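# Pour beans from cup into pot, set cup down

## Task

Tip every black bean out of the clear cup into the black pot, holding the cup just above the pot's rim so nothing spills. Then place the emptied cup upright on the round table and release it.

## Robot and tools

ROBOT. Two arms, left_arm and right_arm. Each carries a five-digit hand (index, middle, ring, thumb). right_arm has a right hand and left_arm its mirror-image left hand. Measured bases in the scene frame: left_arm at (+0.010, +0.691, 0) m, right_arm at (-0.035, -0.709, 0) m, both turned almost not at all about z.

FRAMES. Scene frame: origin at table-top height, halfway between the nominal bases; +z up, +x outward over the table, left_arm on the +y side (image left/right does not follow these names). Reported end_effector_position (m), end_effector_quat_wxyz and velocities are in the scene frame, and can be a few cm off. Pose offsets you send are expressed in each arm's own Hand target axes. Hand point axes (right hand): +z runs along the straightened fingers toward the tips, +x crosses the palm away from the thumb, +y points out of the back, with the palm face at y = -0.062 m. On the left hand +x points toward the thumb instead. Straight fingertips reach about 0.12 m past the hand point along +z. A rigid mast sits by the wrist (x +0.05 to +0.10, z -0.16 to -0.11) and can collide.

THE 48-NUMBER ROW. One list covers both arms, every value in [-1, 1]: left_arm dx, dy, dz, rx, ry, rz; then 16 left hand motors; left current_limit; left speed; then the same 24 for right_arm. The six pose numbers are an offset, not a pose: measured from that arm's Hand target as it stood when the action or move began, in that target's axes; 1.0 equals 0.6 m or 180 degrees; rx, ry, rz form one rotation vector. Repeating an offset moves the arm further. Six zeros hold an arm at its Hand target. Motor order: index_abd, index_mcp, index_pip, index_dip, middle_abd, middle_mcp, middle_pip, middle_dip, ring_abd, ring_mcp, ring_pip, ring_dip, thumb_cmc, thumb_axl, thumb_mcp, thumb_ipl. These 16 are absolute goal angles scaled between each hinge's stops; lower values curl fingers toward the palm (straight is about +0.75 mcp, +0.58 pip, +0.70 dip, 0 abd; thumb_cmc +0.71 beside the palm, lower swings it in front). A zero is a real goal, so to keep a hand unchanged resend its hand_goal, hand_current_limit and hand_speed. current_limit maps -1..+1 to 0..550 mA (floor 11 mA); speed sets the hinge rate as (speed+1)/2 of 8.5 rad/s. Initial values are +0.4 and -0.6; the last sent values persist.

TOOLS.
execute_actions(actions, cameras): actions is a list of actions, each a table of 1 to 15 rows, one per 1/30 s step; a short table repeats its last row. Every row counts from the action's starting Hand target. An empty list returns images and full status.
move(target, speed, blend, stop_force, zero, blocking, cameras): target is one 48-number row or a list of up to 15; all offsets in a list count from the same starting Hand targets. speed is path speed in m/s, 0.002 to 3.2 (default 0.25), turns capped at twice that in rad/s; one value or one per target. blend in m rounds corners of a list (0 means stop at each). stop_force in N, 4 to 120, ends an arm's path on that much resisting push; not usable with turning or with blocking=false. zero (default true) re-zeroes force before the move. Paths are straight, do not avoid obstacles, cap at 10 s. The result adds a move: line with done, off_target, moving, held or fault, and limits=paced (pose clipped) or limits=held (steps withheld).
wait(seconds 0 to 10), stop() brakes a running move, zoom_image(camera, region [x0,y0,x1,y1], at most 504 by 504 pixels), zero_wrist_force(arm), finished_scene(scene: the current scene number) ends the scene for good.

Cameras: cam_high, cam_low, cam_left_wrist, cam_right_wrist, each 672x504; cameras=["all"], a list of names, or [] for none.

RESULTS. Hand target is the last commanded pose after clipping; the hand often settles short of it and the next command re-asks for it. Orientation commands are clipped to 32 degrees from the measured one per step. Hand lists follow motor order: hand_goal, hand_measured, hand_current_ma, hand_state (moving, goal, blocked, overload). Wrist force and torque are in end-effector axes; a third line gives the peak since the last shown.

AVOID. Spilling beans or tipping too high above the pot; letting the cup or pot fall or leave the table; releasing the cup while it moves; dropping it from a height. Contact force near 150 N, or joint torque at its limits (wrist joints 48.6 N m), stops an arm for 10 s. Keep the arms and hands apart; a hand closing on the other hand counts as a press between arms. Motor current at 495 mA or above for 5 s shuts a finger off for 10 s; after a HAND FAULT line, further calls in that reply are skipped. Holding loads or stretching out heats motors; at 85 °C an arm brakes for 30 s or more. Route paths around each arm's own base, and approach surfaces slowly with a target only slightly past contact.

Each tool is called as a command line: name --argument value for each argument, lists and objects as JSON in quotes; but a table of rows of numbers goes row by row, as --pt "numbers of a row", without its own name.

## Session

execute_actions --actions '[]'

zoom_image --camera "cam_high" --region '[160, 210, 340, 370]'

zoom_image --camera "cam_low" --region '[290, 200, 540, 310]'

Scene clock: 0.00 s.
left_arm: end_effector_position=(+0.7486, -0.1729, +0.3447) hand_goal=(+0.000, +0.754, +0.576, +0.696, +0.000, +0.754, +0.576, +0.696, +0.000, +0.754, +0.576, +0.696, +0.714, +0.678, +0.226, +0.168) hand_measured=(+0.000, +0.754, +0.576, +0.696, +0.000, +0.754, +0.576, +0.696, +0.000, +0.754, +0.576, +0.696, +0.714, +0.678, +0.226, +0.168) hand_current_ma=(+0, +0, +0, +0, +0, +0, +0, +0, +0, +0, +0, +0, +0, +0, +0, +0) hand_state=(goal, goal, goal, goal, goal, goal, goal, goal, goal, goal, goal, goal, goal, goal, goal, goal) hand_current_limit=0.40 hand_speed=-0.60 end_effector_quat_wxyz=(+0.681, +0.583, +0.393, -0.203) | right_arm: end_effector_position=(+0.4432, -0.5009, +0.1508) hand_goal=(+0.000, +0.754, +0.576, +0.696, +0.000, +0.754, +0.576, +0.696, +0.000, +0.754, +0.576, +0.696, +0.714, +0.678, +0.226, +0.168) hand_measured=(+0.000, +0.754, +0.576, +0.696, +0.000, +0.754, +0.576, +0.696, +0.000, +0.754, +0.576, +0.696, +0.714, +0.678, +0.226, +0.168) hand_current_ma=(+0, +0, +0, +0, +0, +0, +0, +0, +0, +0, +0, +0, +0, +0, +0, +0) hand_state=(goal, goal, goal, goal, goal, goal, goal, goal, goal, goal, goal, goal, goal, goal, goal, goal) hand_current_limit=0.40 hand_speed=-0.60 end_effector_quat_wxyz=(+0.297, +0.464, +0.743, -0.379)
Joint positions: left_arm=[-1.031 -0.963 1.431 -0.48 1.801 2.256] | right_arm=[0.542 -1.038 2.039 1.116 2.463 3.458]
Joint velocities: within noise
Joint torques (N m): no reading
Wrist force (N): no reading
Wrist torque (N m): no reading
Wrist force, peak (N): no reading
Hand target: left_arm +0.7486, -0.1729, +0.3447; +0.681, +0.583, +0.393, -0.203 | right_arm +0.4432, -0.5009, +0.1508; +0.297, +0.464, +0.743, -0.379
camera_calibration:
cam_left_wrist: T_world_to_cam=[[-0.924841, -0.33718, 0.176008, 0.547106], [-0.36367, 0.648348, -0.668871, 0.565589], [0.111415, -0.682609, -0.722241, 0.177861], [0, 0, 0, 1]] pos_world=[0.691857, -0.0608157, 0.41047]
cam_right_wrist: T_world_to_cam=[[0.89522, -0.187199, 0.404399, -0.517658], [-0.357145, 0.24134, 0.902332, 0.100368], [-0.266513, -0.952214, 0.149195, -0.255786], [0, 0, 0, 1]] pos_world=[0.431094, -0.364691, 0.156937]

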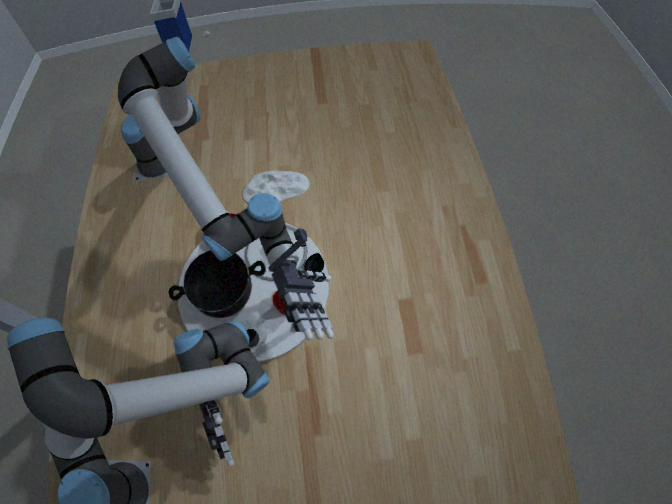

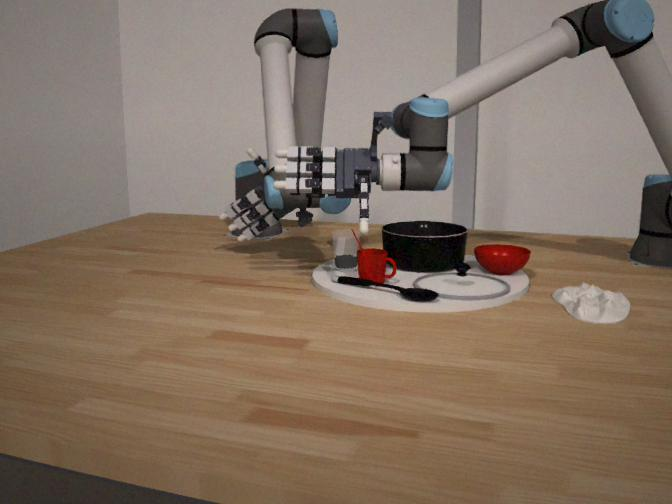

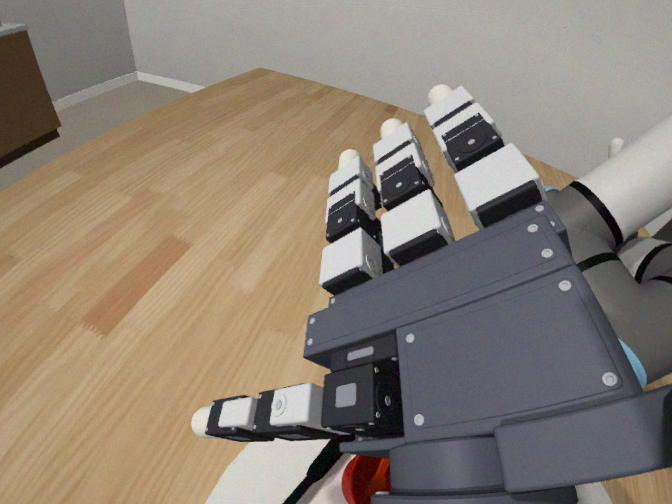

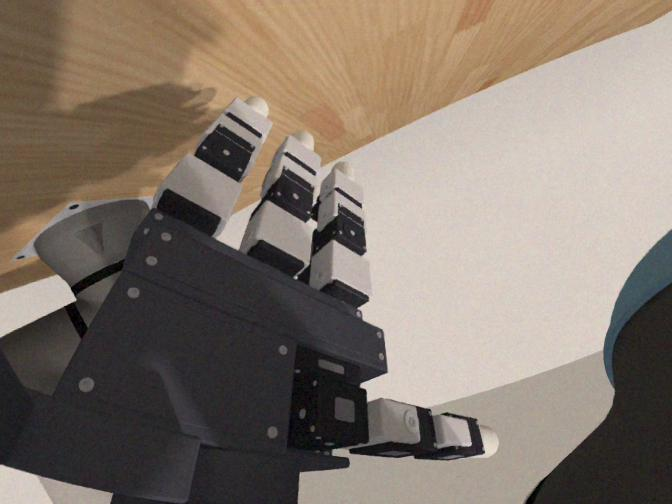

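Scaled by 2.800 from the camera's 672x504 image, which has a finer 960x720 frame.

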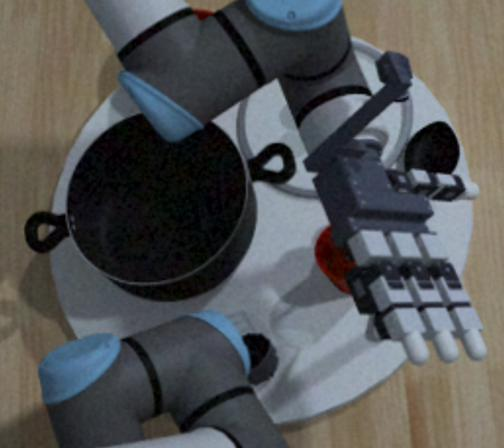

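Scaled by 2.016 from the camera's 672x504 image, which has a finer 960x720 frame.

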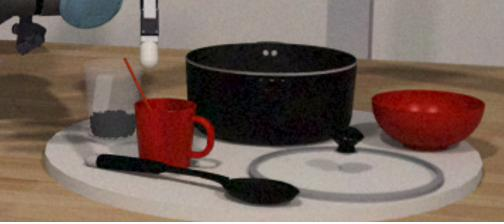

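move --pt "-0.1242 0.1695 -0.3305 0 0 0 0 0.754 0.576 0.696 0 0.754 0.576 0.696 0 0.754 0.576 0.696 0.714 0.678 0.226 0.168 0.4 -0.6 -0.1925 0.1778 -0.118 -0.0738 0.3878 0.4042 0 0.07 0.285 0.406 0 0.07 0.285 0.406 0 0.95 0.95 0.95 -0.629 0.678 0.226 0.168 0.4 -0.6" --pt "-0.0575 0.209 -0.954 0 0 0 0 0.754 0.576 0.696 0 0.754 0.576 0.696 0 0.754 0.576 0.696 0.714 0.678 0.226 0.168 0.4 -0.6 -0.4272 0.3597 -0.3247 -0.2337 0.762 0.3716 0 0.07 0.285 0.406 0 0.07 0.285 0.406 0 0.95 0.95 0.95 -0.629 0.678 0.226 0.168 0.4 -0.6" --speed 0.35 --blend '[0.03,0]' --cameras '["all"]'

zoom_image --camera "cam_high" --region '[160, 210, 340, 370]'

zoom_image --camera "cam_low" --region '[310, 210, 400, 290]'

Scene clock: 8.13 s.
left_arm: end_effector_position=(+0.6485, +0.3968, +0.4445) hand_goal=(+0.000, +0.754, +0.576, +0.696, +0.000, +0.754, +0.576, +0.696, +0.000, +0.754, +0.576, +0.696, +0.714, +0.678, +0.226, +0.168) hand_measured=(+0.000, +0.758, +0.576, +0.696, +0.000, +0.758, +0.576, +0.696, +0.000, +0.758, +0.576, +0.696, +0.718, +0.678, +0.226, +0.168) hand_current_ma=(+0, +1, +0, +0, +0, +1, +0, +0, +0, +1, +0, +0, +1, +0, +0, +0) hand_state=(goal, goal, goal, goal, goal, goal, goal, goal, goal, goal, goal, goal, goal, goal, goal, goal) hand_current_limit=0.40 hand_speed=-0.60 end_effector_quat_wxyz=(+0.681, +0.583, +0.393, -0.203) | right_arm: end_effector_position=(+0.7238, -0.3959, +0.3966) hand_goal=(+0.000, +0.070, +0.286, +0.406, +0.000, +0.070, +0.286, +0.406, +0.000, +0.950, +0.950, +0.950, -0.628, +0.678, +0.226, +0.168) hand_measured=(+0.002, +0.072, +0.290, +0.408, +0.002, +0.072, +0.290, +0.410, +0.002, +0.948, +0.948, +0.946, -0.622, +0.678, +0.224, +0.168) hand_current_ma=(+0, +1, +2, +2, +1, +1, +2, +2, +0, -1, -1, -2, +5, +0, -1, +0) hand_state=(goal, goal, goal, goal, goal, goal, goal, goal, goal, goal, goal, goal, goal, goal, goal, goal) hand_current_limit=0.40 hand_speed=-0.60 end_effector_quat_wxyz=(-0.298, +0.641, +0.299, +0.641)
Joint positions: left_arm=[-0.522 -1.642 2.128 -0.501 2.309 2.248] | right_arm=[0.049 -1.531 1.991 -0.459 0.709 4.71]
Joint torques (N m): left_arm=[1.67 -27.33 -52.77 -1.45 -0.69 -0.94] | right_arm=[18.31 -35.3 -50.13 -4.14 -1.4 3.32]
Wrist force (N): left_arm=[-0.4 0.3 0.6] | right_arm=[0.9 1.2 0.8]
Wrist torque (N m): left_arm=[0.02 0.07 -0.04] | right_arm=[-0.07 -0.14 0.42]
Wrist force, peak (N): left_arm=[-0.9 -0.2 1.5] | right_arm=[1.8 1.7 1.0]
Hand target: left_arm +0.6485, +0.3968, +0.4445; +0.681, +0.583, +0.393, -0.203 | right_arm +0.7238, -0.3958, +0.3966; -0.298, +0.641, +0.299, +0.641
Off the commanded pose: left_arm 0.000 m, 0 deg | right_arm 0.000 m, 0 deg.
move: done
camera_calibration:
cam_left_wrist: T_world_to_cam=[[-0.924835, -0.33719, 0.176018, 0.628959], [-0.363684, 0.648343, -0.668869, 0.226548], [0.111416, -0.682608, -0.722241, 0.649987], [0, 0, 0, 1]] pos_world=[0.591657, 0.508884, 0.51027]
cam_right_wrist: T_world_to_cam=[[0.512003, -0.404296, -0.75789, -0.196264], [-0.858654, -0.216457, -0.464607, 0.677303], [0.023788, 0.888645, -0.457977, 0.641766], [0, 0, 0, 1]] pos_world=[0.66679, -0.503044, 0.459847]

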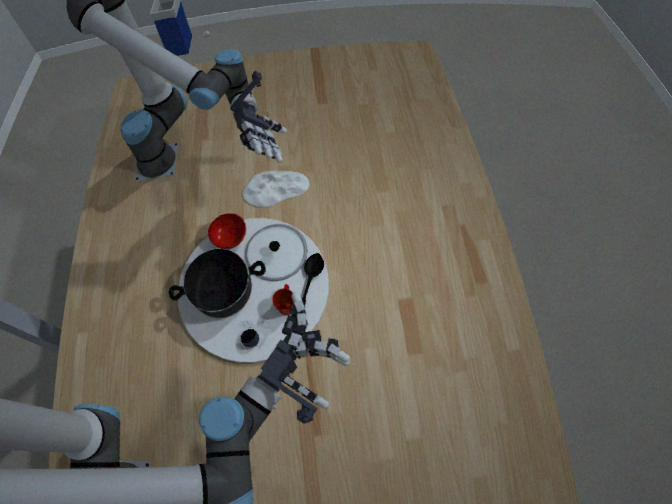

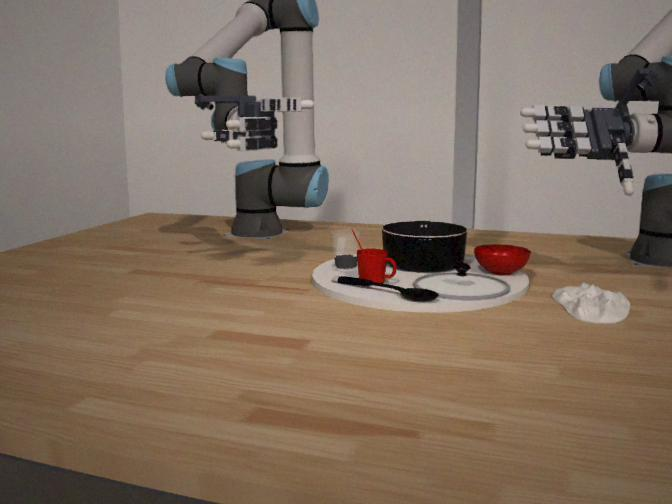

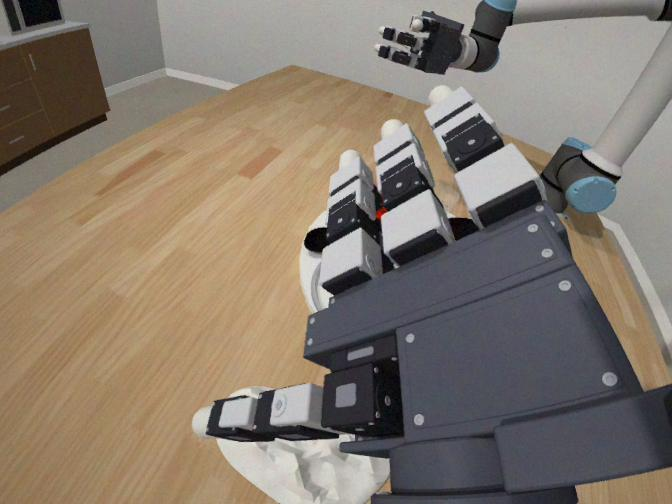

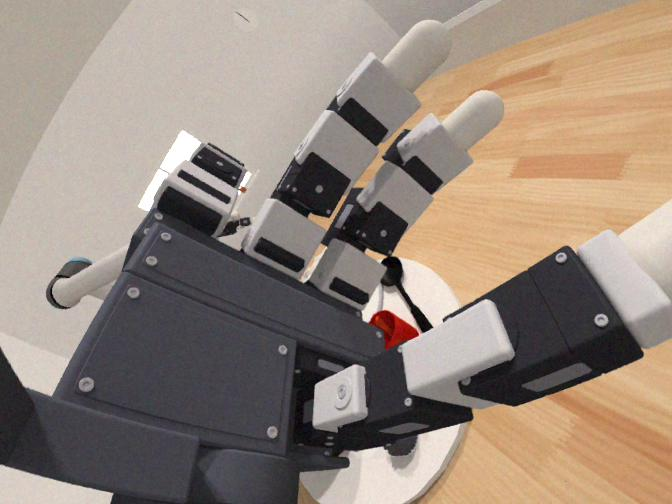

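Scaled by 2.800 from the camera's 672x504 image, which has a finer 960x720 frame.

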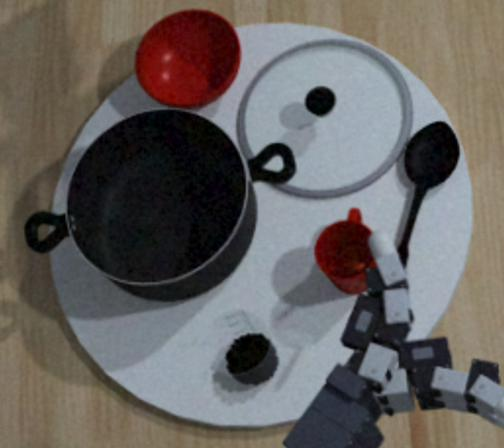

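Scaled by 5.600 from the camera's 672x504 image, which has a finer 960x720 frame.

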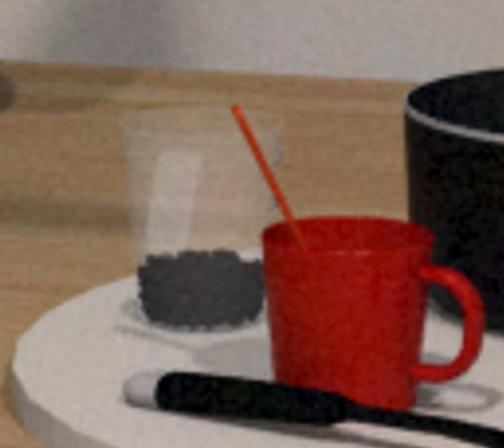

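move --target '[0,0,0,0,0,0, 0,0.754,0.576,0.696,0,0.754,0.576,0.696,0,0.754,0.576,0.696,0.714,0.678,0.226,0.168,0.4,-0.6, -0.361,-0.6161,-0.2321,0.4722,0,0, 0,0.07,0.285,0.406,0,0.07,0.285,0.406,0,0.95,0.95,0.95,-0.429,0.678,0.226,0.168,0.4,-0.6]' --speed 0.3 --cameras '["cam_low","cam_high","cam_right_wrist"]'

zoom_image --camera "cam_high" --region '[170, 290, 310, 410]'

zoom_image --camera "cam_low" --region '[270, 150, 410, 290]'

Scene clock: 14.60 s.
left_arm: end_effector_position=(+0.6485, +0.3968, +0.4445) hand_goal=(+0.000, +0.754, +0.576, +0.696, +0.000, +0.754, +0.576, +0.696, +0.000, +0.754, +0.576, +0.696, +0.714, +0.678, +0.226, +0.168) hand_measured=(+0.000, +0.758, +0.576, +0.696, +0.000, +0.758, +0.576, +0.696, +0.000, +0.758, +0.576, +0.696, +0.718, +0.678, +0.226, +0.168) hand_current_ma=(+0, +1, +0, +0, +0, +1, +0, +0, +0, +1, +0, +0, +1, +0, +0, +0) hand_state=(goal, goal, goal, goal, goal, goal, goal, goal, goal, goal, goal, goal, goal, goal, goal, goal) hand_current_limit=0.40 hand_speed=-0.60 end_effector_quat_wxyz=(+0.681, +0.583, +0.393, -0.203) | right_arm: end_effector_position=(+0.3516, -0.2648, +0.1795) hand_goal=(+0.000, +0.070, +0.286, +0.406, +0.000, +0.070, +0.286, +0.406, +0.000, +0.950, +0.950, +0.950, -0.428, +0.678, +0.226, +0.168) hand_measured=(+0.002, +0.072, +0.290, +0.408, +0.002, +0.072, +0.290, +0.410, +0.002, +0.948, +0.948, +0.946, -0.422, +0.678, +0.224, +0.168) hand_current_ma=(+1, +1, +2, +2, +1, +1, +2, +2, +0, -1, -1, -2, +5, +0, -1, +0) hand_state=(goal, goal, goal, goal, goal, goal, goal, goal, goal, goal, goal, goal, goal, goal, goal, goal) hand_current_limit=0.40 hand_speed=-0.60 end_effector_quat_wxyz=(+0.653, -0.271, -0.654, -0.271)
Joint positions: left_arm=[-0.522 -1.642 2.128 -0.501 2.31 2.248] | right_arm=[0.11 -1.306 2.211 -0.908 -0.714 4.715]
Joint torques (N m): left_arm=[13.29 -20.84 -53.23 -0.62 2.72 -0.03] | right_arm=[-5.12 -43.96 -20.85 3.15 -1.65 -1.87]
Wrist force (N): left_arm=[-0.2 0.3 -0.1] | right_arm=[1.4 1.0 0.8]
Wrist torque (N m): left_arm=[0.07 0.03 -0.02] | right_arm=[-0.10 -0.19 0.34]
Wrist force, peak (N): left_arm=[-0.7 0.0 1.2] | right_arm=[1.8 2.6 1.8]
Hand target: left_arm +0.6485, +0.3968, +0.4445; +0.681, +0.583, +0.393, -0.203 | right_arm +0.3515, -0.2648, +0.1794; +0.653, -0.271, -0.654, -0.271
Off the commanded pose: left_arm 0.000 m, 0 deg | right_arm 0.000 m, 0 deg.
move: done
camera_calibration:
cam_right_wrist: T_world_to_cam=[[0.447046, 0.473136, -0.759139, 0.138179], [0.140525, -0.875273, -0.462764, -0.240912], [-0.883404, 0.100199, -0.457775, 0.544878], [0, 0, 0, 1]] pos_world=[0.453429, -0.330838, 0.242843]
Images, in order (width x height): cam_high 672x504, cam_low 672x504, cam_right_wrist 672x504.

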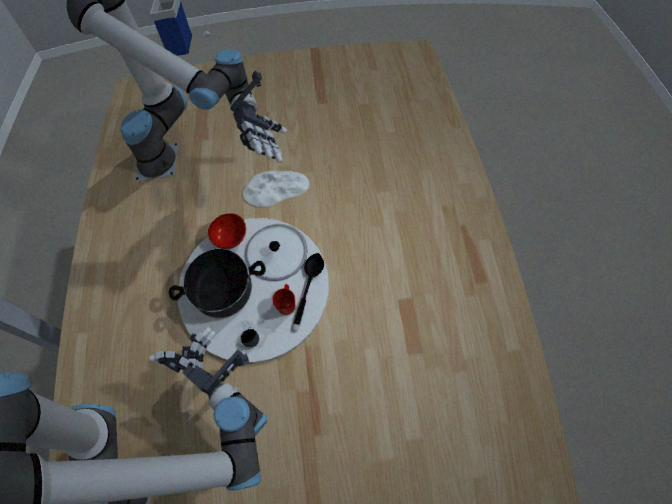

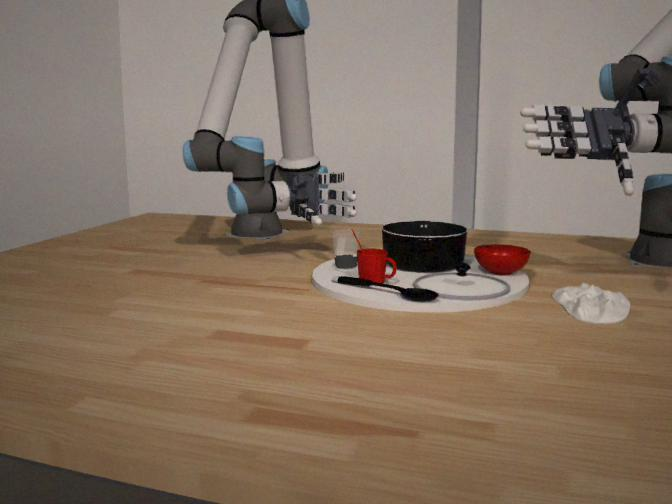

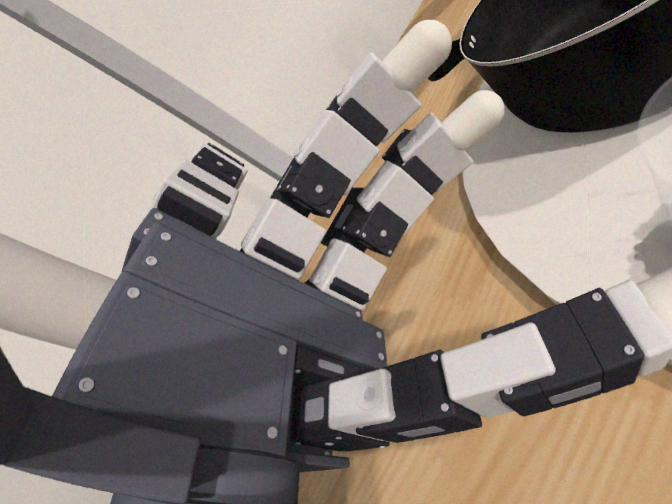

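Scaled by 3.600 from the camera's 672x504 image, which has a finer 960x720 frame.

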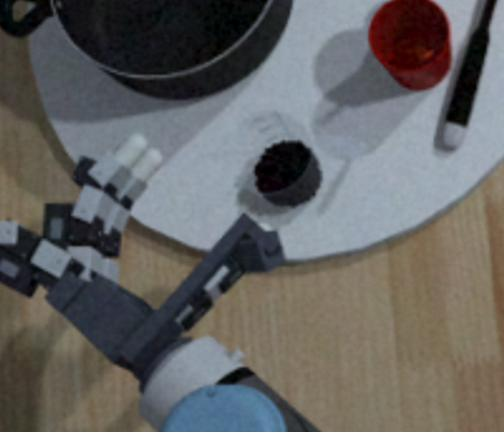

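Scaled by 3.600 from the camera's 672x504 image, which has a finer 960x720 frame.

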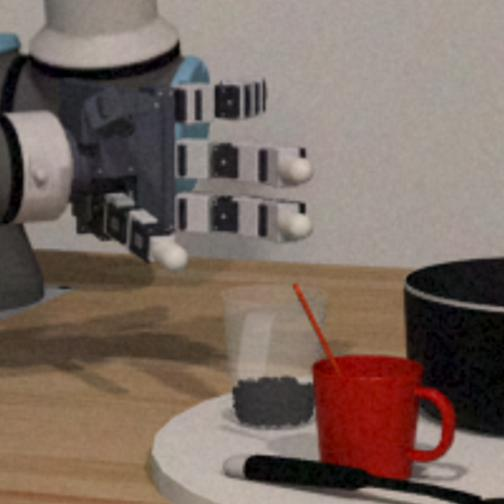

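move --pt "0 0 0 0 0 0 0 0.754 0.576 0.696 0 0.754 0.576 0.696 0 0.754 0.576 0.696 0.714 0.678 0.226 0.168 0.4 -0.6 -0.1857 0.0152 -0.0032 0 0 0 0 0.07 0.285 0.406 0 0.07 0.285 0.406 0 0.95 0.95 0.95 -0.429 0.678 0.226 0.168 0.4 -0.6" --pt "0 0 0 0 0 0 0 0.754 0.576 0.696 0 0.754 0.576 0.696 0 0.754 0.576 0.696 0.714 0.678 0.226 0.168 0.4 -0.6 -0.1857 0.1152 -0.0032 0 0 0 0 0.07 0.285 0.406 0 0.07 0.285 0.406 0 0.95 0.95 0.95 -0.429 0.678 0.226 0.168 0.4 -0.6" --speed '[0.12,0.1]' --stop_force 15 --cameras '["cam_low","cam_high","cam_right_wrist"]'

zoom_image --camera "cam_low" --region '[280, 200, 390, 290]'

zoom_image --camera "cam_high" --region '[180, 290, 300, 390]'

Scene clock: 18.80 s.
left_arm: end_effector_position=(+0.6485, +0.3968, +0.4445) hand_goal=(+0.000, +0.754, +0.576, +0.696, +0.000, +0.754, +0.576, +0.696, +0.000, +0.754, +0.576, +0.696, +0.714, +0.678, +0.226, +0.168) hand_measured=(+0.000, +0.758, +0.576, +0.696, +0.000, +0.758, +0.576, +0.696, +0.000, +0.758, +0.576, +0.696, +0.718, +0.678, +0.226, +0.168) hand_current_ma=(+0, +1, +0, +0, +0, +1, +0, +0, +0, +1, +0, +0, +1, +0, +0, +0) hand_state=(goal, goal, goal, goal, goal, goal, goal, goal, goal, goal, goal, goal, goal, goal, goal, goal) hand_current_limit=0.40 hand_speed=-0.60 end_effector_quat_wxyz=(+0.681, +0.583, +0.393, -0.203) | right_arm: end_effector_position=(+0.4019, -0.2175, +0.0680) hand_goal=(+0.000, +0.070, +0.286, +0.406, +0.000, +0.070, +0.286, +0.406, +0.000, +0.950, +0.950, +0.950, -0.428, +0.678, +0.226, +0.168) hand_measured=(+0.002, +0.072, +0.290, +0.408, +0.002, +0.072, +0.290, +0.410, +0.002, +0.948, +0.948, +0.946, -0.422, +0.678, +0.224, +0.168) hand_current_ma=(+1, +1, +2, +2, +1, +1, +2, +2, +1, -1, -1, -2, +6, +0, -1, +0) hand_state=(goal, goal, goal, goal, goal, goal, goal, goal, goal, goal, goal, goal, goal, goal, goal, goal) hand_current_limit=0.40 hand_speed=-0.60 end_effector_quat_wxyz=(+0.653, -0.271, -0.654, -0.271)
Joint positions: left_arm=[-0.522 -1.642 2.128 -0.501 2.31 2.248] | right_arm=[0.185 -1.048 2.115 -1.07 -0.638 4.715]
Joint torques (N m): left_arm=[11.34 -23.07 -53.65 -0.5 1.44 0.12] | right_arm=[-19.79 -70.35 -25.97 -1.76 -2.32 -2.37]
Wrist force (N): left_arm=[-0.4 0.1 0.4] | right_arm=[1.5 0.8 0.4]
Wrist torque (N m): left_arm=[-0.01 0.06 -0.04] | right_arm=[-0.09 -0.20 0.34]
Wrist force, peak (N): left_arm=[-0.8 0.3 0.6] | right_arm=[3.0 0.8 0.8]
Hand target: left_arm +0.6485, +0.3968, +0.4445; +0.681, +0.583, +0.393, -0.203 | right_arm +0.4019, -0.2175, +0.0680; +0.653, -0.271, -0.654, -0.271
Off the commanded pose: left_arm 0.000 m, 0 deg | right_arm 0.000 m, 0 deg.
move: done
camera_calibration:
cam_right_wrist: T_world_to_cam=[[0.446831, 0.47316, -0.759251, 0.00879971], [0.140508, -0.875271, -0.462772, -0.258168], [-0.883516, 0.1001, -0.457581, 0.533535], [0, 0, 0, 1]] pos_world=[0.503729, -0.283538, 0.131343]
Images, in order (width x height): cam_high 672x504, cam_low 672x504, cam_right_wrist 672x504.

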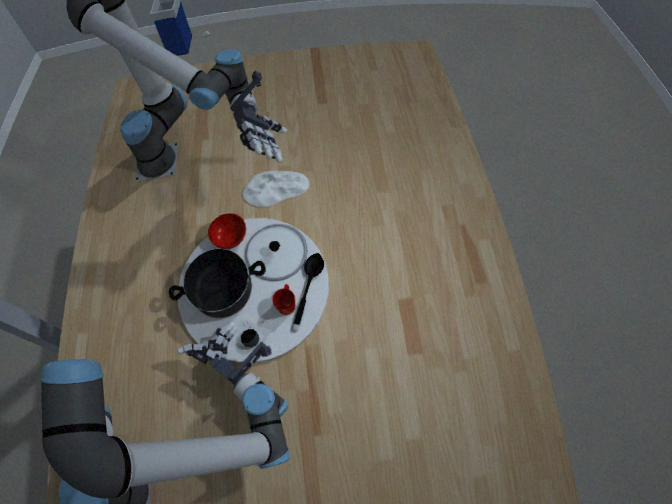

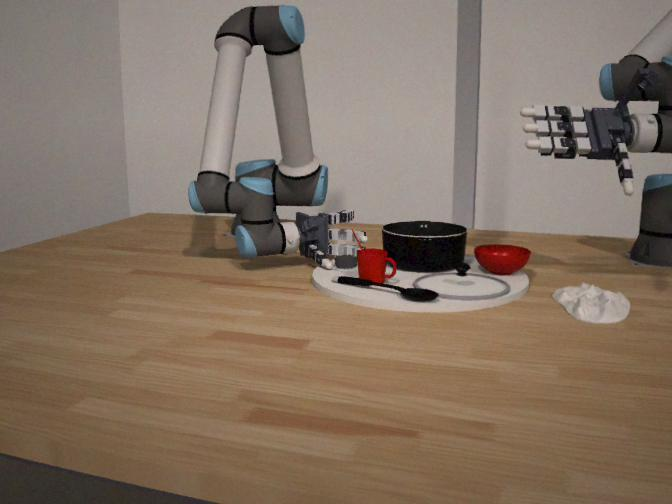

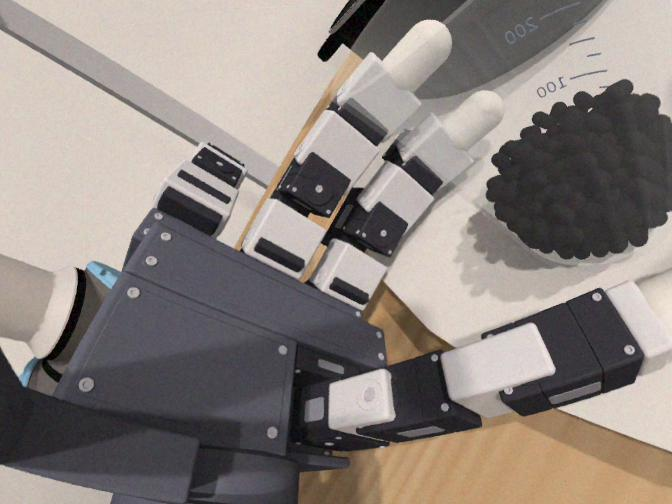

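Scaled by 4.582 from the camera's 672x504 image, which has a finer 960x720 frame.

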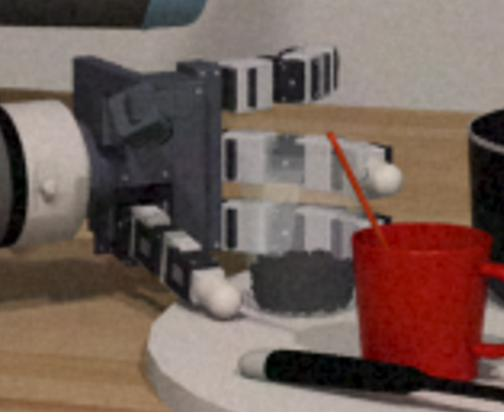

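Scaled by 4.200 from the camera's 672x504 image, which has a finer 960x720 frame.

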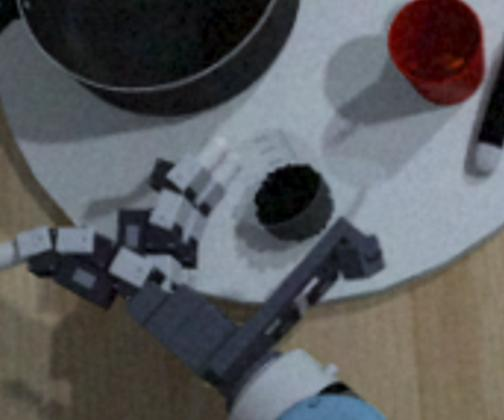

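move --pt "0 0 0 0 0 0 0 0.754 0.576 0.696 0 0.754 0.576 0.696 0 0.754 0.576 0.696 0.714 0.678 0.226 0.168 0.4 -0.6 0 0.0917 0.002 0 0 0 0 0.07 0.285 0.406 0 0.07 0.285 0.406 0 0.95 0.95 0.95 -0.429 0.678 0.226 0.168 0.4 -0.6" --pt "0 0 0 0 0 0 0 0.754 0.576 0.696 0 0.754 0.576 0.696 0 0.754 0.576 0.696 0.714 0.678 0.226 0.168 0.4 -0.6 0 0.1125 0.0145 0 0 0 0 0.07 0.285 0.406 0 0.07 0.285 0.406 0 0.95 0.95 0.95 -0.429 0.678 0.226 0.168 0.4 -0.6" --speed '[0.05,0.03]' --stop_force 5 --cameras '["cam_low","cam_right_wrist"]'

zoom_image --camera "cam_low" --region '[280, 200, 390, 290]'

Scene clock: 22.13 s.
left_arm: end_effector_position=(+0.6485, +0.3968, +0.4445) hand_goal=(+0.000, +0.754, +0.576, +0.696, +0.000, +0.754, +0.576, +0.696, +0.000, +0.754, +0.576, +0.696, +0.714, +0.678, +0.226, +0.168) hand_measured=(+0.000, +0.758, +0.576, +0.696, +0.000, +0.758, +0.576, +0.696, +0.000, +0.758, +0.576, +0.696, +0.718, +0.678, +0.226, +0.168) hand_current_ma=(+0, +1, +0, +0, +0, +1, +0, +0, +0, +1, +0, +0, +1, +0, +0, +0) hand_state=(goal, goal, goal, goal, goal, goal, goal, goal, goal, goal, goal, goal, goal, goal, goal, goal) hand_current_limit=0.40 hand_speed=-0.60 end_effector_quat_wxyz=(+0.681, +0.583, +0.393, -0.203) | right_arm: end_effector_position=(+0.4435, -0.1637, +0.0679) hand_goal=(+0.000, +0.070, +0.286, +0.406, +0.000, +0.070, +0.286, +0.406, +0.000, +0.950, +0.950, +0.950, -0.428, +0.678, +0.226, +0.168) hand_measured=(+0.002, +0.072, +0.290, +0.408, +0.002, +0.072, +0.290, +0.410, +0.002, +0.948, +0.948, +0.946, -0.422, +0.678, +0.224, +0.168) hand_current_ma=(+1, +1, +2, +2, +1, +1, +2, +2, +1, -1, -1, -2, +6, +0, -1, +0) hand_state=(goal, goal, goal, goal, goal, goal, goal, goal, goal, goal, goal, goal, goal, goal, goal, goal) hand_current_limit=0.40 hand_speed=-0.60 end_effector_quat_wxyz=(+0.653, -0.271, -0.654, -0.271)
Joint positions: left_arm=[-0.522 -1.642 2.128 -0.501 2.31 2.248] | right_arm=[0.259 -0.988 1.989 -1.004 -0.564 4.716]
Joint torques (N m): left_arm=[9.36 -23.99 -52.76 -0.88 0.55 0.14] | right_arm=[-19.98 -77.71 -15.74 -1.91 -2.56 -0.22]
Wrist force (N): left_arm=[-0.3 0.5 0.4] | right_arm=[1.3 1.1 0.5]
Wrist torque (N m): left_arm=[0.06 0.04 -0.05] | right_arm=[-0.04 -0.18 0.30]
Wrist force, peak (N): left_arm=[-0.6 0.3 0.8] | right_arm=[1.5 1.4 0.7]
Hand target: left_arm +0.6485, +0.3968, +0.4445; +0.681, +0.583, +0.393, -0.203 | right_arm +0.4435, -0.1637, +0.0679; +0.653, -0.271, -0.654, -0.271
Off the commanded pose: left_arm 0.000 m, 0 deg | right_arm 0.000 m, 0 deg.
move: done
camera_calibration:
cam_right_wrist: T_world_to_cam=[[0.446831, 0.47316, -0.759251, -0.0353204], [0.140508, -0.875271, -0.462772, -0.21697], [-0.883516, 0.1001, -0.457581, 0.564858], [0, 0, 0, 1]] pos_world=[0.545329, -0.229738, 0.131243]
Images, in order (width x height): cam_low 672x504, cam_right_wrist 672x504.

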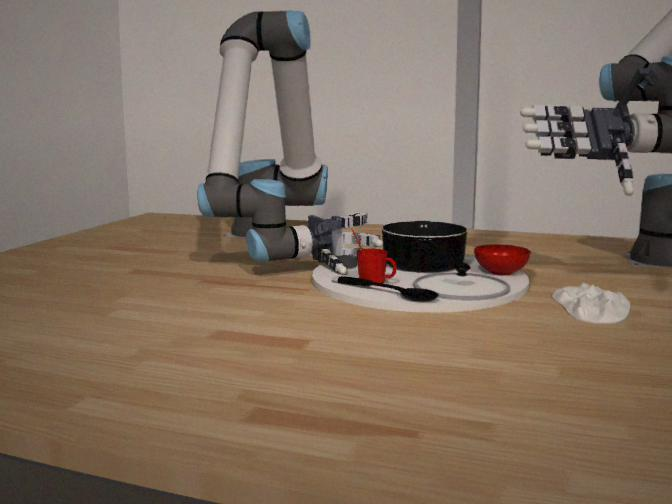

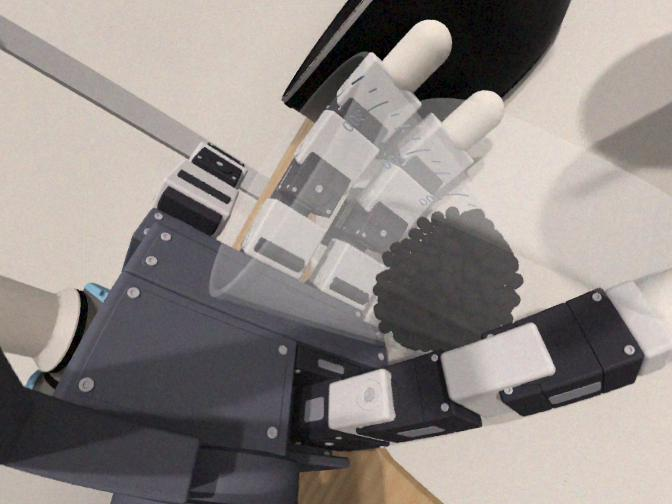

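Scaled by 4.582 from the camera's 672x504 image, which has a finer 960x720 frame.

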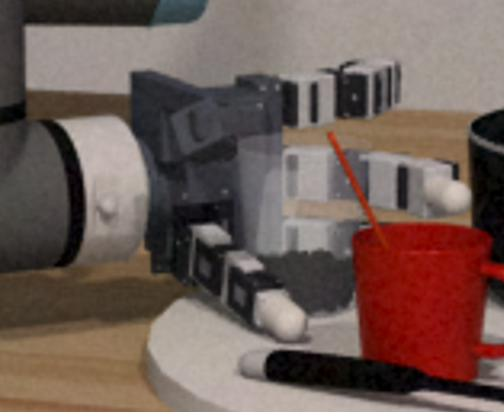

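move --pt "0 0 0 0 0 0 0 0.754 0.576 0.696 0 0.754 0.576 0.696 0 0.754 0.576 0.696 0.714 0.678 0.226 0.168 0.4 -0.6 0 0 0 0 0 0 0 0.03 -0.25 0.0 0 0.03 -0.25 0.0 0 0.95 0.95 0.95 -0.486 0.678 0.12 -0.25 0.0 -0.85" --pt "0 0 0 0 0 0 0 0.754 0.576 0.696 0 0.754 0.576 0.696 0 0.754 0.576 0.696 0.714 0.678 0.226 0.168 0.4 -0.6 0 0 0 0 0 0 0 0.0 -0.3 -0.1 0 0.0 -0.25 -0.1 0 0.95 0.95 0.95 -0.486 0.678 0.04 -0.45 0.05 -0.85" --speed 0.03 --cameras '["cam_right_wrist","cam_low"]'

zoom_image --camera "cam_low" --region '[280, 200, 390, 290]'

Scene clock: 25.00 s.
left_arm: end_effector_position=(+0.6485, +0.3968, +0.4445) hand_goal=(+0.000, +0.754, +0.576, +0.696, +0.000, +0.754, +0.576, +0.696, +0.000, +0.754, +0.576, +0.696, +0.714, +0.678, +0.226, +0.168) hand_measured=(+0.000, +0.758, +0.576, +0.696, +0.000, +0.758, +0.576, +0.696, +0.000, +0.758, +0.576, +0.696, +0.718, +0.678, +0.226, +0.168) hand_current_ma=(+0, +1, +0, +0, +0, +1, +0, +0, +0, +1, +0, +0, +1, +0, +0, +0) hand_state=(goal, goal, goal, goal, goal, goal, goal, goal, goal, goal, goal, goal, goal, goal, goal, goal) hand_current_limit=0.40 hand_speed=-0.60 end_effector_quat_wxyz=(+0.681, +0.583, +0.393, -0.203) | right_arm: end_effector_position=(+0.4435, -0.1637, +0.0680) hand_goal=(+0.000, +0.000, -0.300, -0.100, +0.000, +0.000, -0.250, -0.100, +0.000, +0.950, +0.950, +0.950, -0.486, +0.678, +0.040, -0.450) hand_measured=(+0.004, +0.068, -0.182, -0.072, +0.006, +0.056, -0.120, -0.014, +0.002, +0.948, +0.948, +0.946, -0.472, +0.678, +0.112, -0.360) hand_current_ma=(+2, +176, +289, +47, +4, +135, +289, +230, +1, -1, -1, -2, +18, +0, +262, +288) hand_state=(goal, blocked, blocked, blocked, goal, blocked, blocked, blocked, goal, goal, goal, goal, goal, goal, blocked, blocked) hand_current_limit=0.05 hand_speed=-0.85 end_effector_quat_wxyz=(+0.653, -0.271, -0.654, -0.271)
Joint positions: left_arm=[-0.522 -1.642 2.128 -0.501 2.31 2.248] | right_arm=[0.259 -0.988 1.989 -1.004 -0.564 4.716]
Joint torques (N m): left_arm=[9.07 -25.43 -53.55 -0.52 0.03 -0.01] | right_arm=[-16.99 -72.96 -17.14 -1.46 -2.14 -1.89]
Wrist force (N): left_arm=[-0.3 0.3 0.4] | right_arm=[2.6 1.9 0.9]
Wrist torque (N m): left_arm=[0.02 0.05 -0.04] | right_arm=[-0.04 -0.21 0.19]
Wrist force, peak (N): left_arm=[-0.7 0.2 0.8] | right_arm=[4.2 2.2 0.2]
Hand target: left_arm +0.6485, +0.3968, +0.4445; +0.681, +0.583, +0.393, -0.203 | right_arm +0.4435, -0.1637, +0.0679; +0.653, -0.271, -0.654, -0.271
Off the commanded pose: left_arm 0.000 m, 0 deg | right_arm 0.000 m, 0 deg.
move: done
camera_calibration:
cam_right_wrist: T_world_to_cam=[[0.446898, 0.473153, -0.759216, -0.0353634], [0.140549, -0.875276, -0.462751, -0.216996], [-0.883475, 0.100096, -0.45766, 0.564845], [0, 0, 0, 1]] pos_world=[0.545329, -0.229738, 0.131243]
Images, in order (width x height): cam_low 672x504, cam_right_wrist 672x504.

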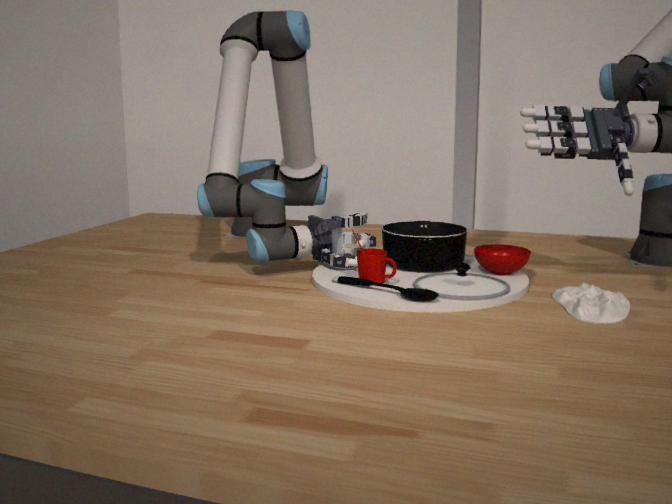

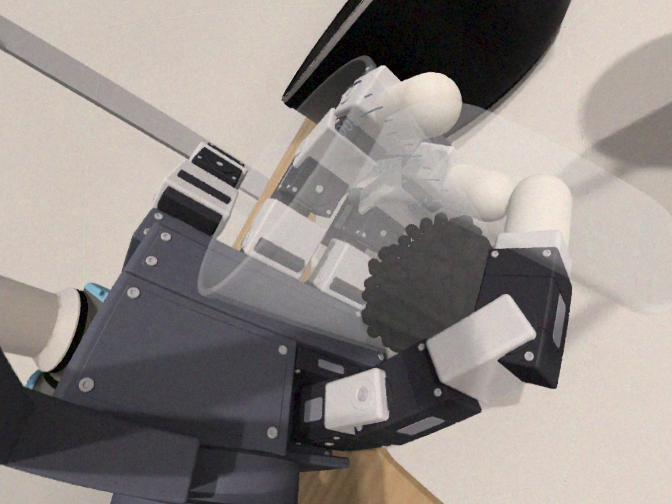

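Scaled by 4.582 from the camera's 672x504 image, which has a finer 960x720 frame.

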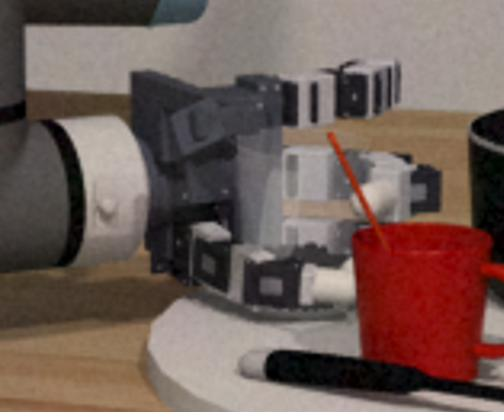

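move --pt "0 0 0 0 0 0 0 0.754 0.576 0.696 0 0.754 0.576 0.696 0 0.754 0.576 0.696 0.714 0.678 0.226 0.168 0.4 -0.6 0.2285 0 0 0 0 0 0 0.0 -0.3 -0.1 0 0.0 -0.25 -0.1 0 0.95 -0.9 -0.6 -0.486 0.678 0.04 -0.45 0.05 -0.6" --pt "0 0 0 0 0 0 0 0.754 0.576 0.696 0 0.754 0.576 0.696 0 0.754 0.576 0.696 0.714 0.678 0.226 0.168 0.4 -0.6 0.1667 0.1607 0.2206 0.1317 -0.246 -0.0545 0 0.0 -0.3 -0.1 0 0.0 -0.25 -0.1 0 0.95 -0.9 -0.6 -0.486 0.678 0.04 -0.45 0.05 -0.6" --speed '[0.1,0.14]' --blend '[0.02,0]' --cameras '["cam_right_wrist","cam_low","cam_high"]'

zoom_image --camera "cam_low" --region '[300, 120, 500, 290]'

zoom_image --camera "cam_high" --region '[160, 220, 320, 380]'

Scene clock: 30.97 s.
left_arm: end_effector_position=(+0.6485, +0.3968, +0.4445) hand_goal=(+0.000, +0.754, +0.576, +0.696, +0.000, +0.754, +0.576, +0.696, +0.000, +0.754, +0.576, +0.696, +0.714, +0.678, +0.226, +0.168) hand_measured=(+0.000, +0.758, +0.576, +0.696, +0.000, +0.758, +0.576, +0.696, +0.000, +0.758, +0.576, +0.696, +0.718, +0.678, +0.226, +0.168) hand_current_ma=(+0, +1, +0, +0, +0, +1, +0, +0, +0, +1, +0, +0, +1, +0, +0, +0) hand_state=(goal, goal, goal, goal, goal, goal, goal, goal, goal, goal, goal, goal, goal, goal, goal, goal) hand_current_limit=0.40 hand_speed=-0.60 end_effector_quat_wxyz=(+0.681, +0.583, +0.393, -0.203) | right_arm: end_effector_position=(+0.4182, -0.0016, +0.1677) hand_goal=(+0.000, +0.000, -0.300, -0.100, +0.000, +0.000, -0.250, -0.100, +0.000, +0.950, -0.900, -0.600, -0.486, +0.678, +0.040, -0.450) hand_measured=(+0.004, +0.080, -0.192, -0.088, +0.016, +0.056, -0.120, -0.018, +0.002, +0.948, -0.898, -0.596, -0.472, +0.680, +0.112, -0.374) hand_current_ma=(+2, +225, +289, +14, +15, +135, +289, +216, +1, -1, +1, +2, +18, +1, +262, +289) hand_state=(goal, blocked, blocked, goal, goal, blocked, blocked, blocked, goal, goal, goal, goal, goal, goal, blocked, blocked) hand_current_limit=0.05 hand_speed=-0.60 end_effector_quat_wxyz=(-0.376, +0.161, +0.910, +0.066)
Joint positions: left_arm=[-0.522 -1.642 2.128 -0.501 2.31 2.248] | right_arm=[0.609 -1.198 1.816 -1.644 -0.975 5.462]
Joint torques (N m): left_arm=[4.8 -26.59 -52.55 -0.44 -1.85 0.07] | right_arm=[-13.04 -78.8 -33.72 -0.6 1.66 -1.89]
Wrist force (N): left_arm=[-0.3 0.2 0.0] | right_arm=[-0.2 0.2 1.1]
Wrist torque (N m): left_arm=[0.04 0.04 -0.04] | right_arm=[0.03 -0.10 0.28]
Wrist force, peak (N): left_arm=[-0.6 -0.2 1.0] | right_arm=[3.4 1.7 0.7]
Hand target: left_arm +0.6485, +0.3968, +0.4445; +0.681, +0.583, +0.393, -0.203 | right_arm +0.4182, -0.0017, +0.1677; -0.376, +0.161, +0.910, +0.066
Off the commanded pose: left_arm 0.000 m, 0 deg | right_arm 0.000 m, 0 deg.
move: done
camera_calibration:
cam_right_wrist: T_world_to_cam=[[0.714117, 0.431405, -0.551296, -0.171622], [0.607351, -0.773423, 0.181501, -0.328489], [-0.348084, -0.464443, -0.814328, 0.406868], [0, 0, 0, 1]] pos_world=[0.46369, 0.00894511, 0.296331]
Images, in order (width x height): cam_high 672x504, cam_low 672x504, cam_right_wrist 672x504.

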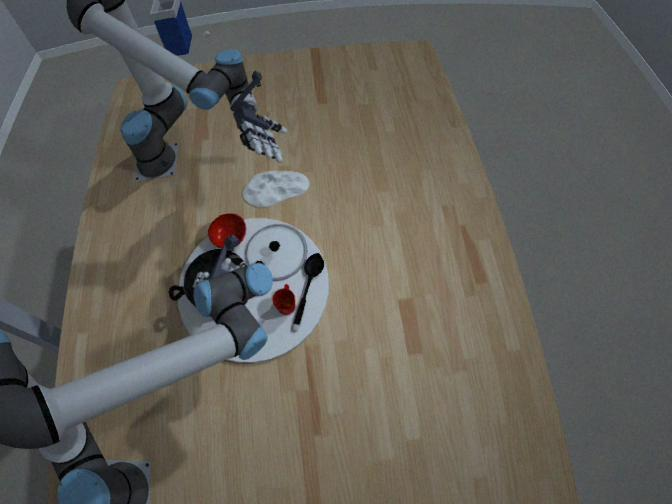

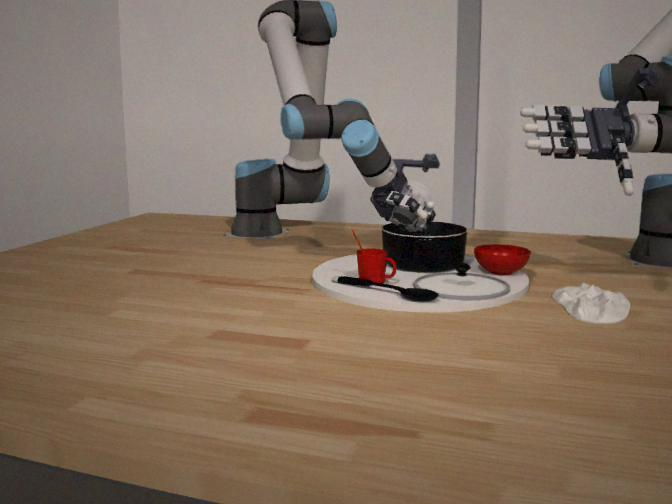

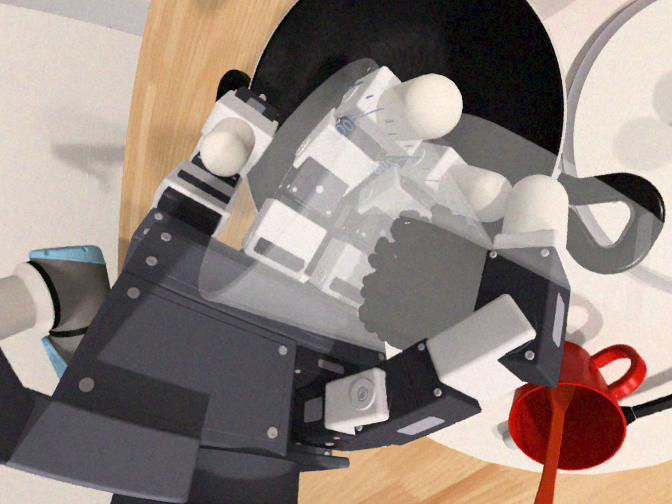

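Scaled by 2.520 from the camera's 672x504 image, which has a finer 960x720 frame.

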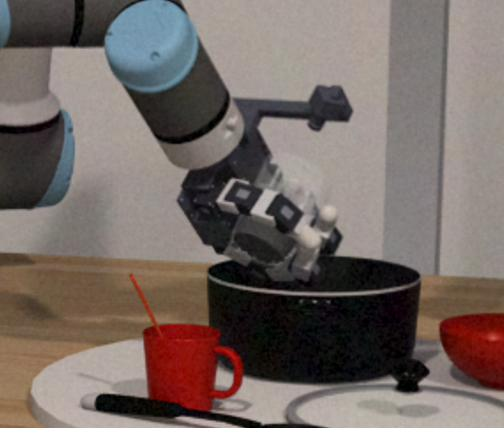

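Scaled by 3.150 from the camera's 672x504 image, which has a finer 960x720 frame.

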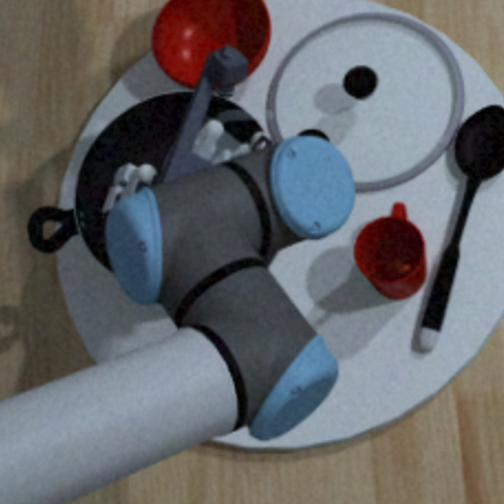

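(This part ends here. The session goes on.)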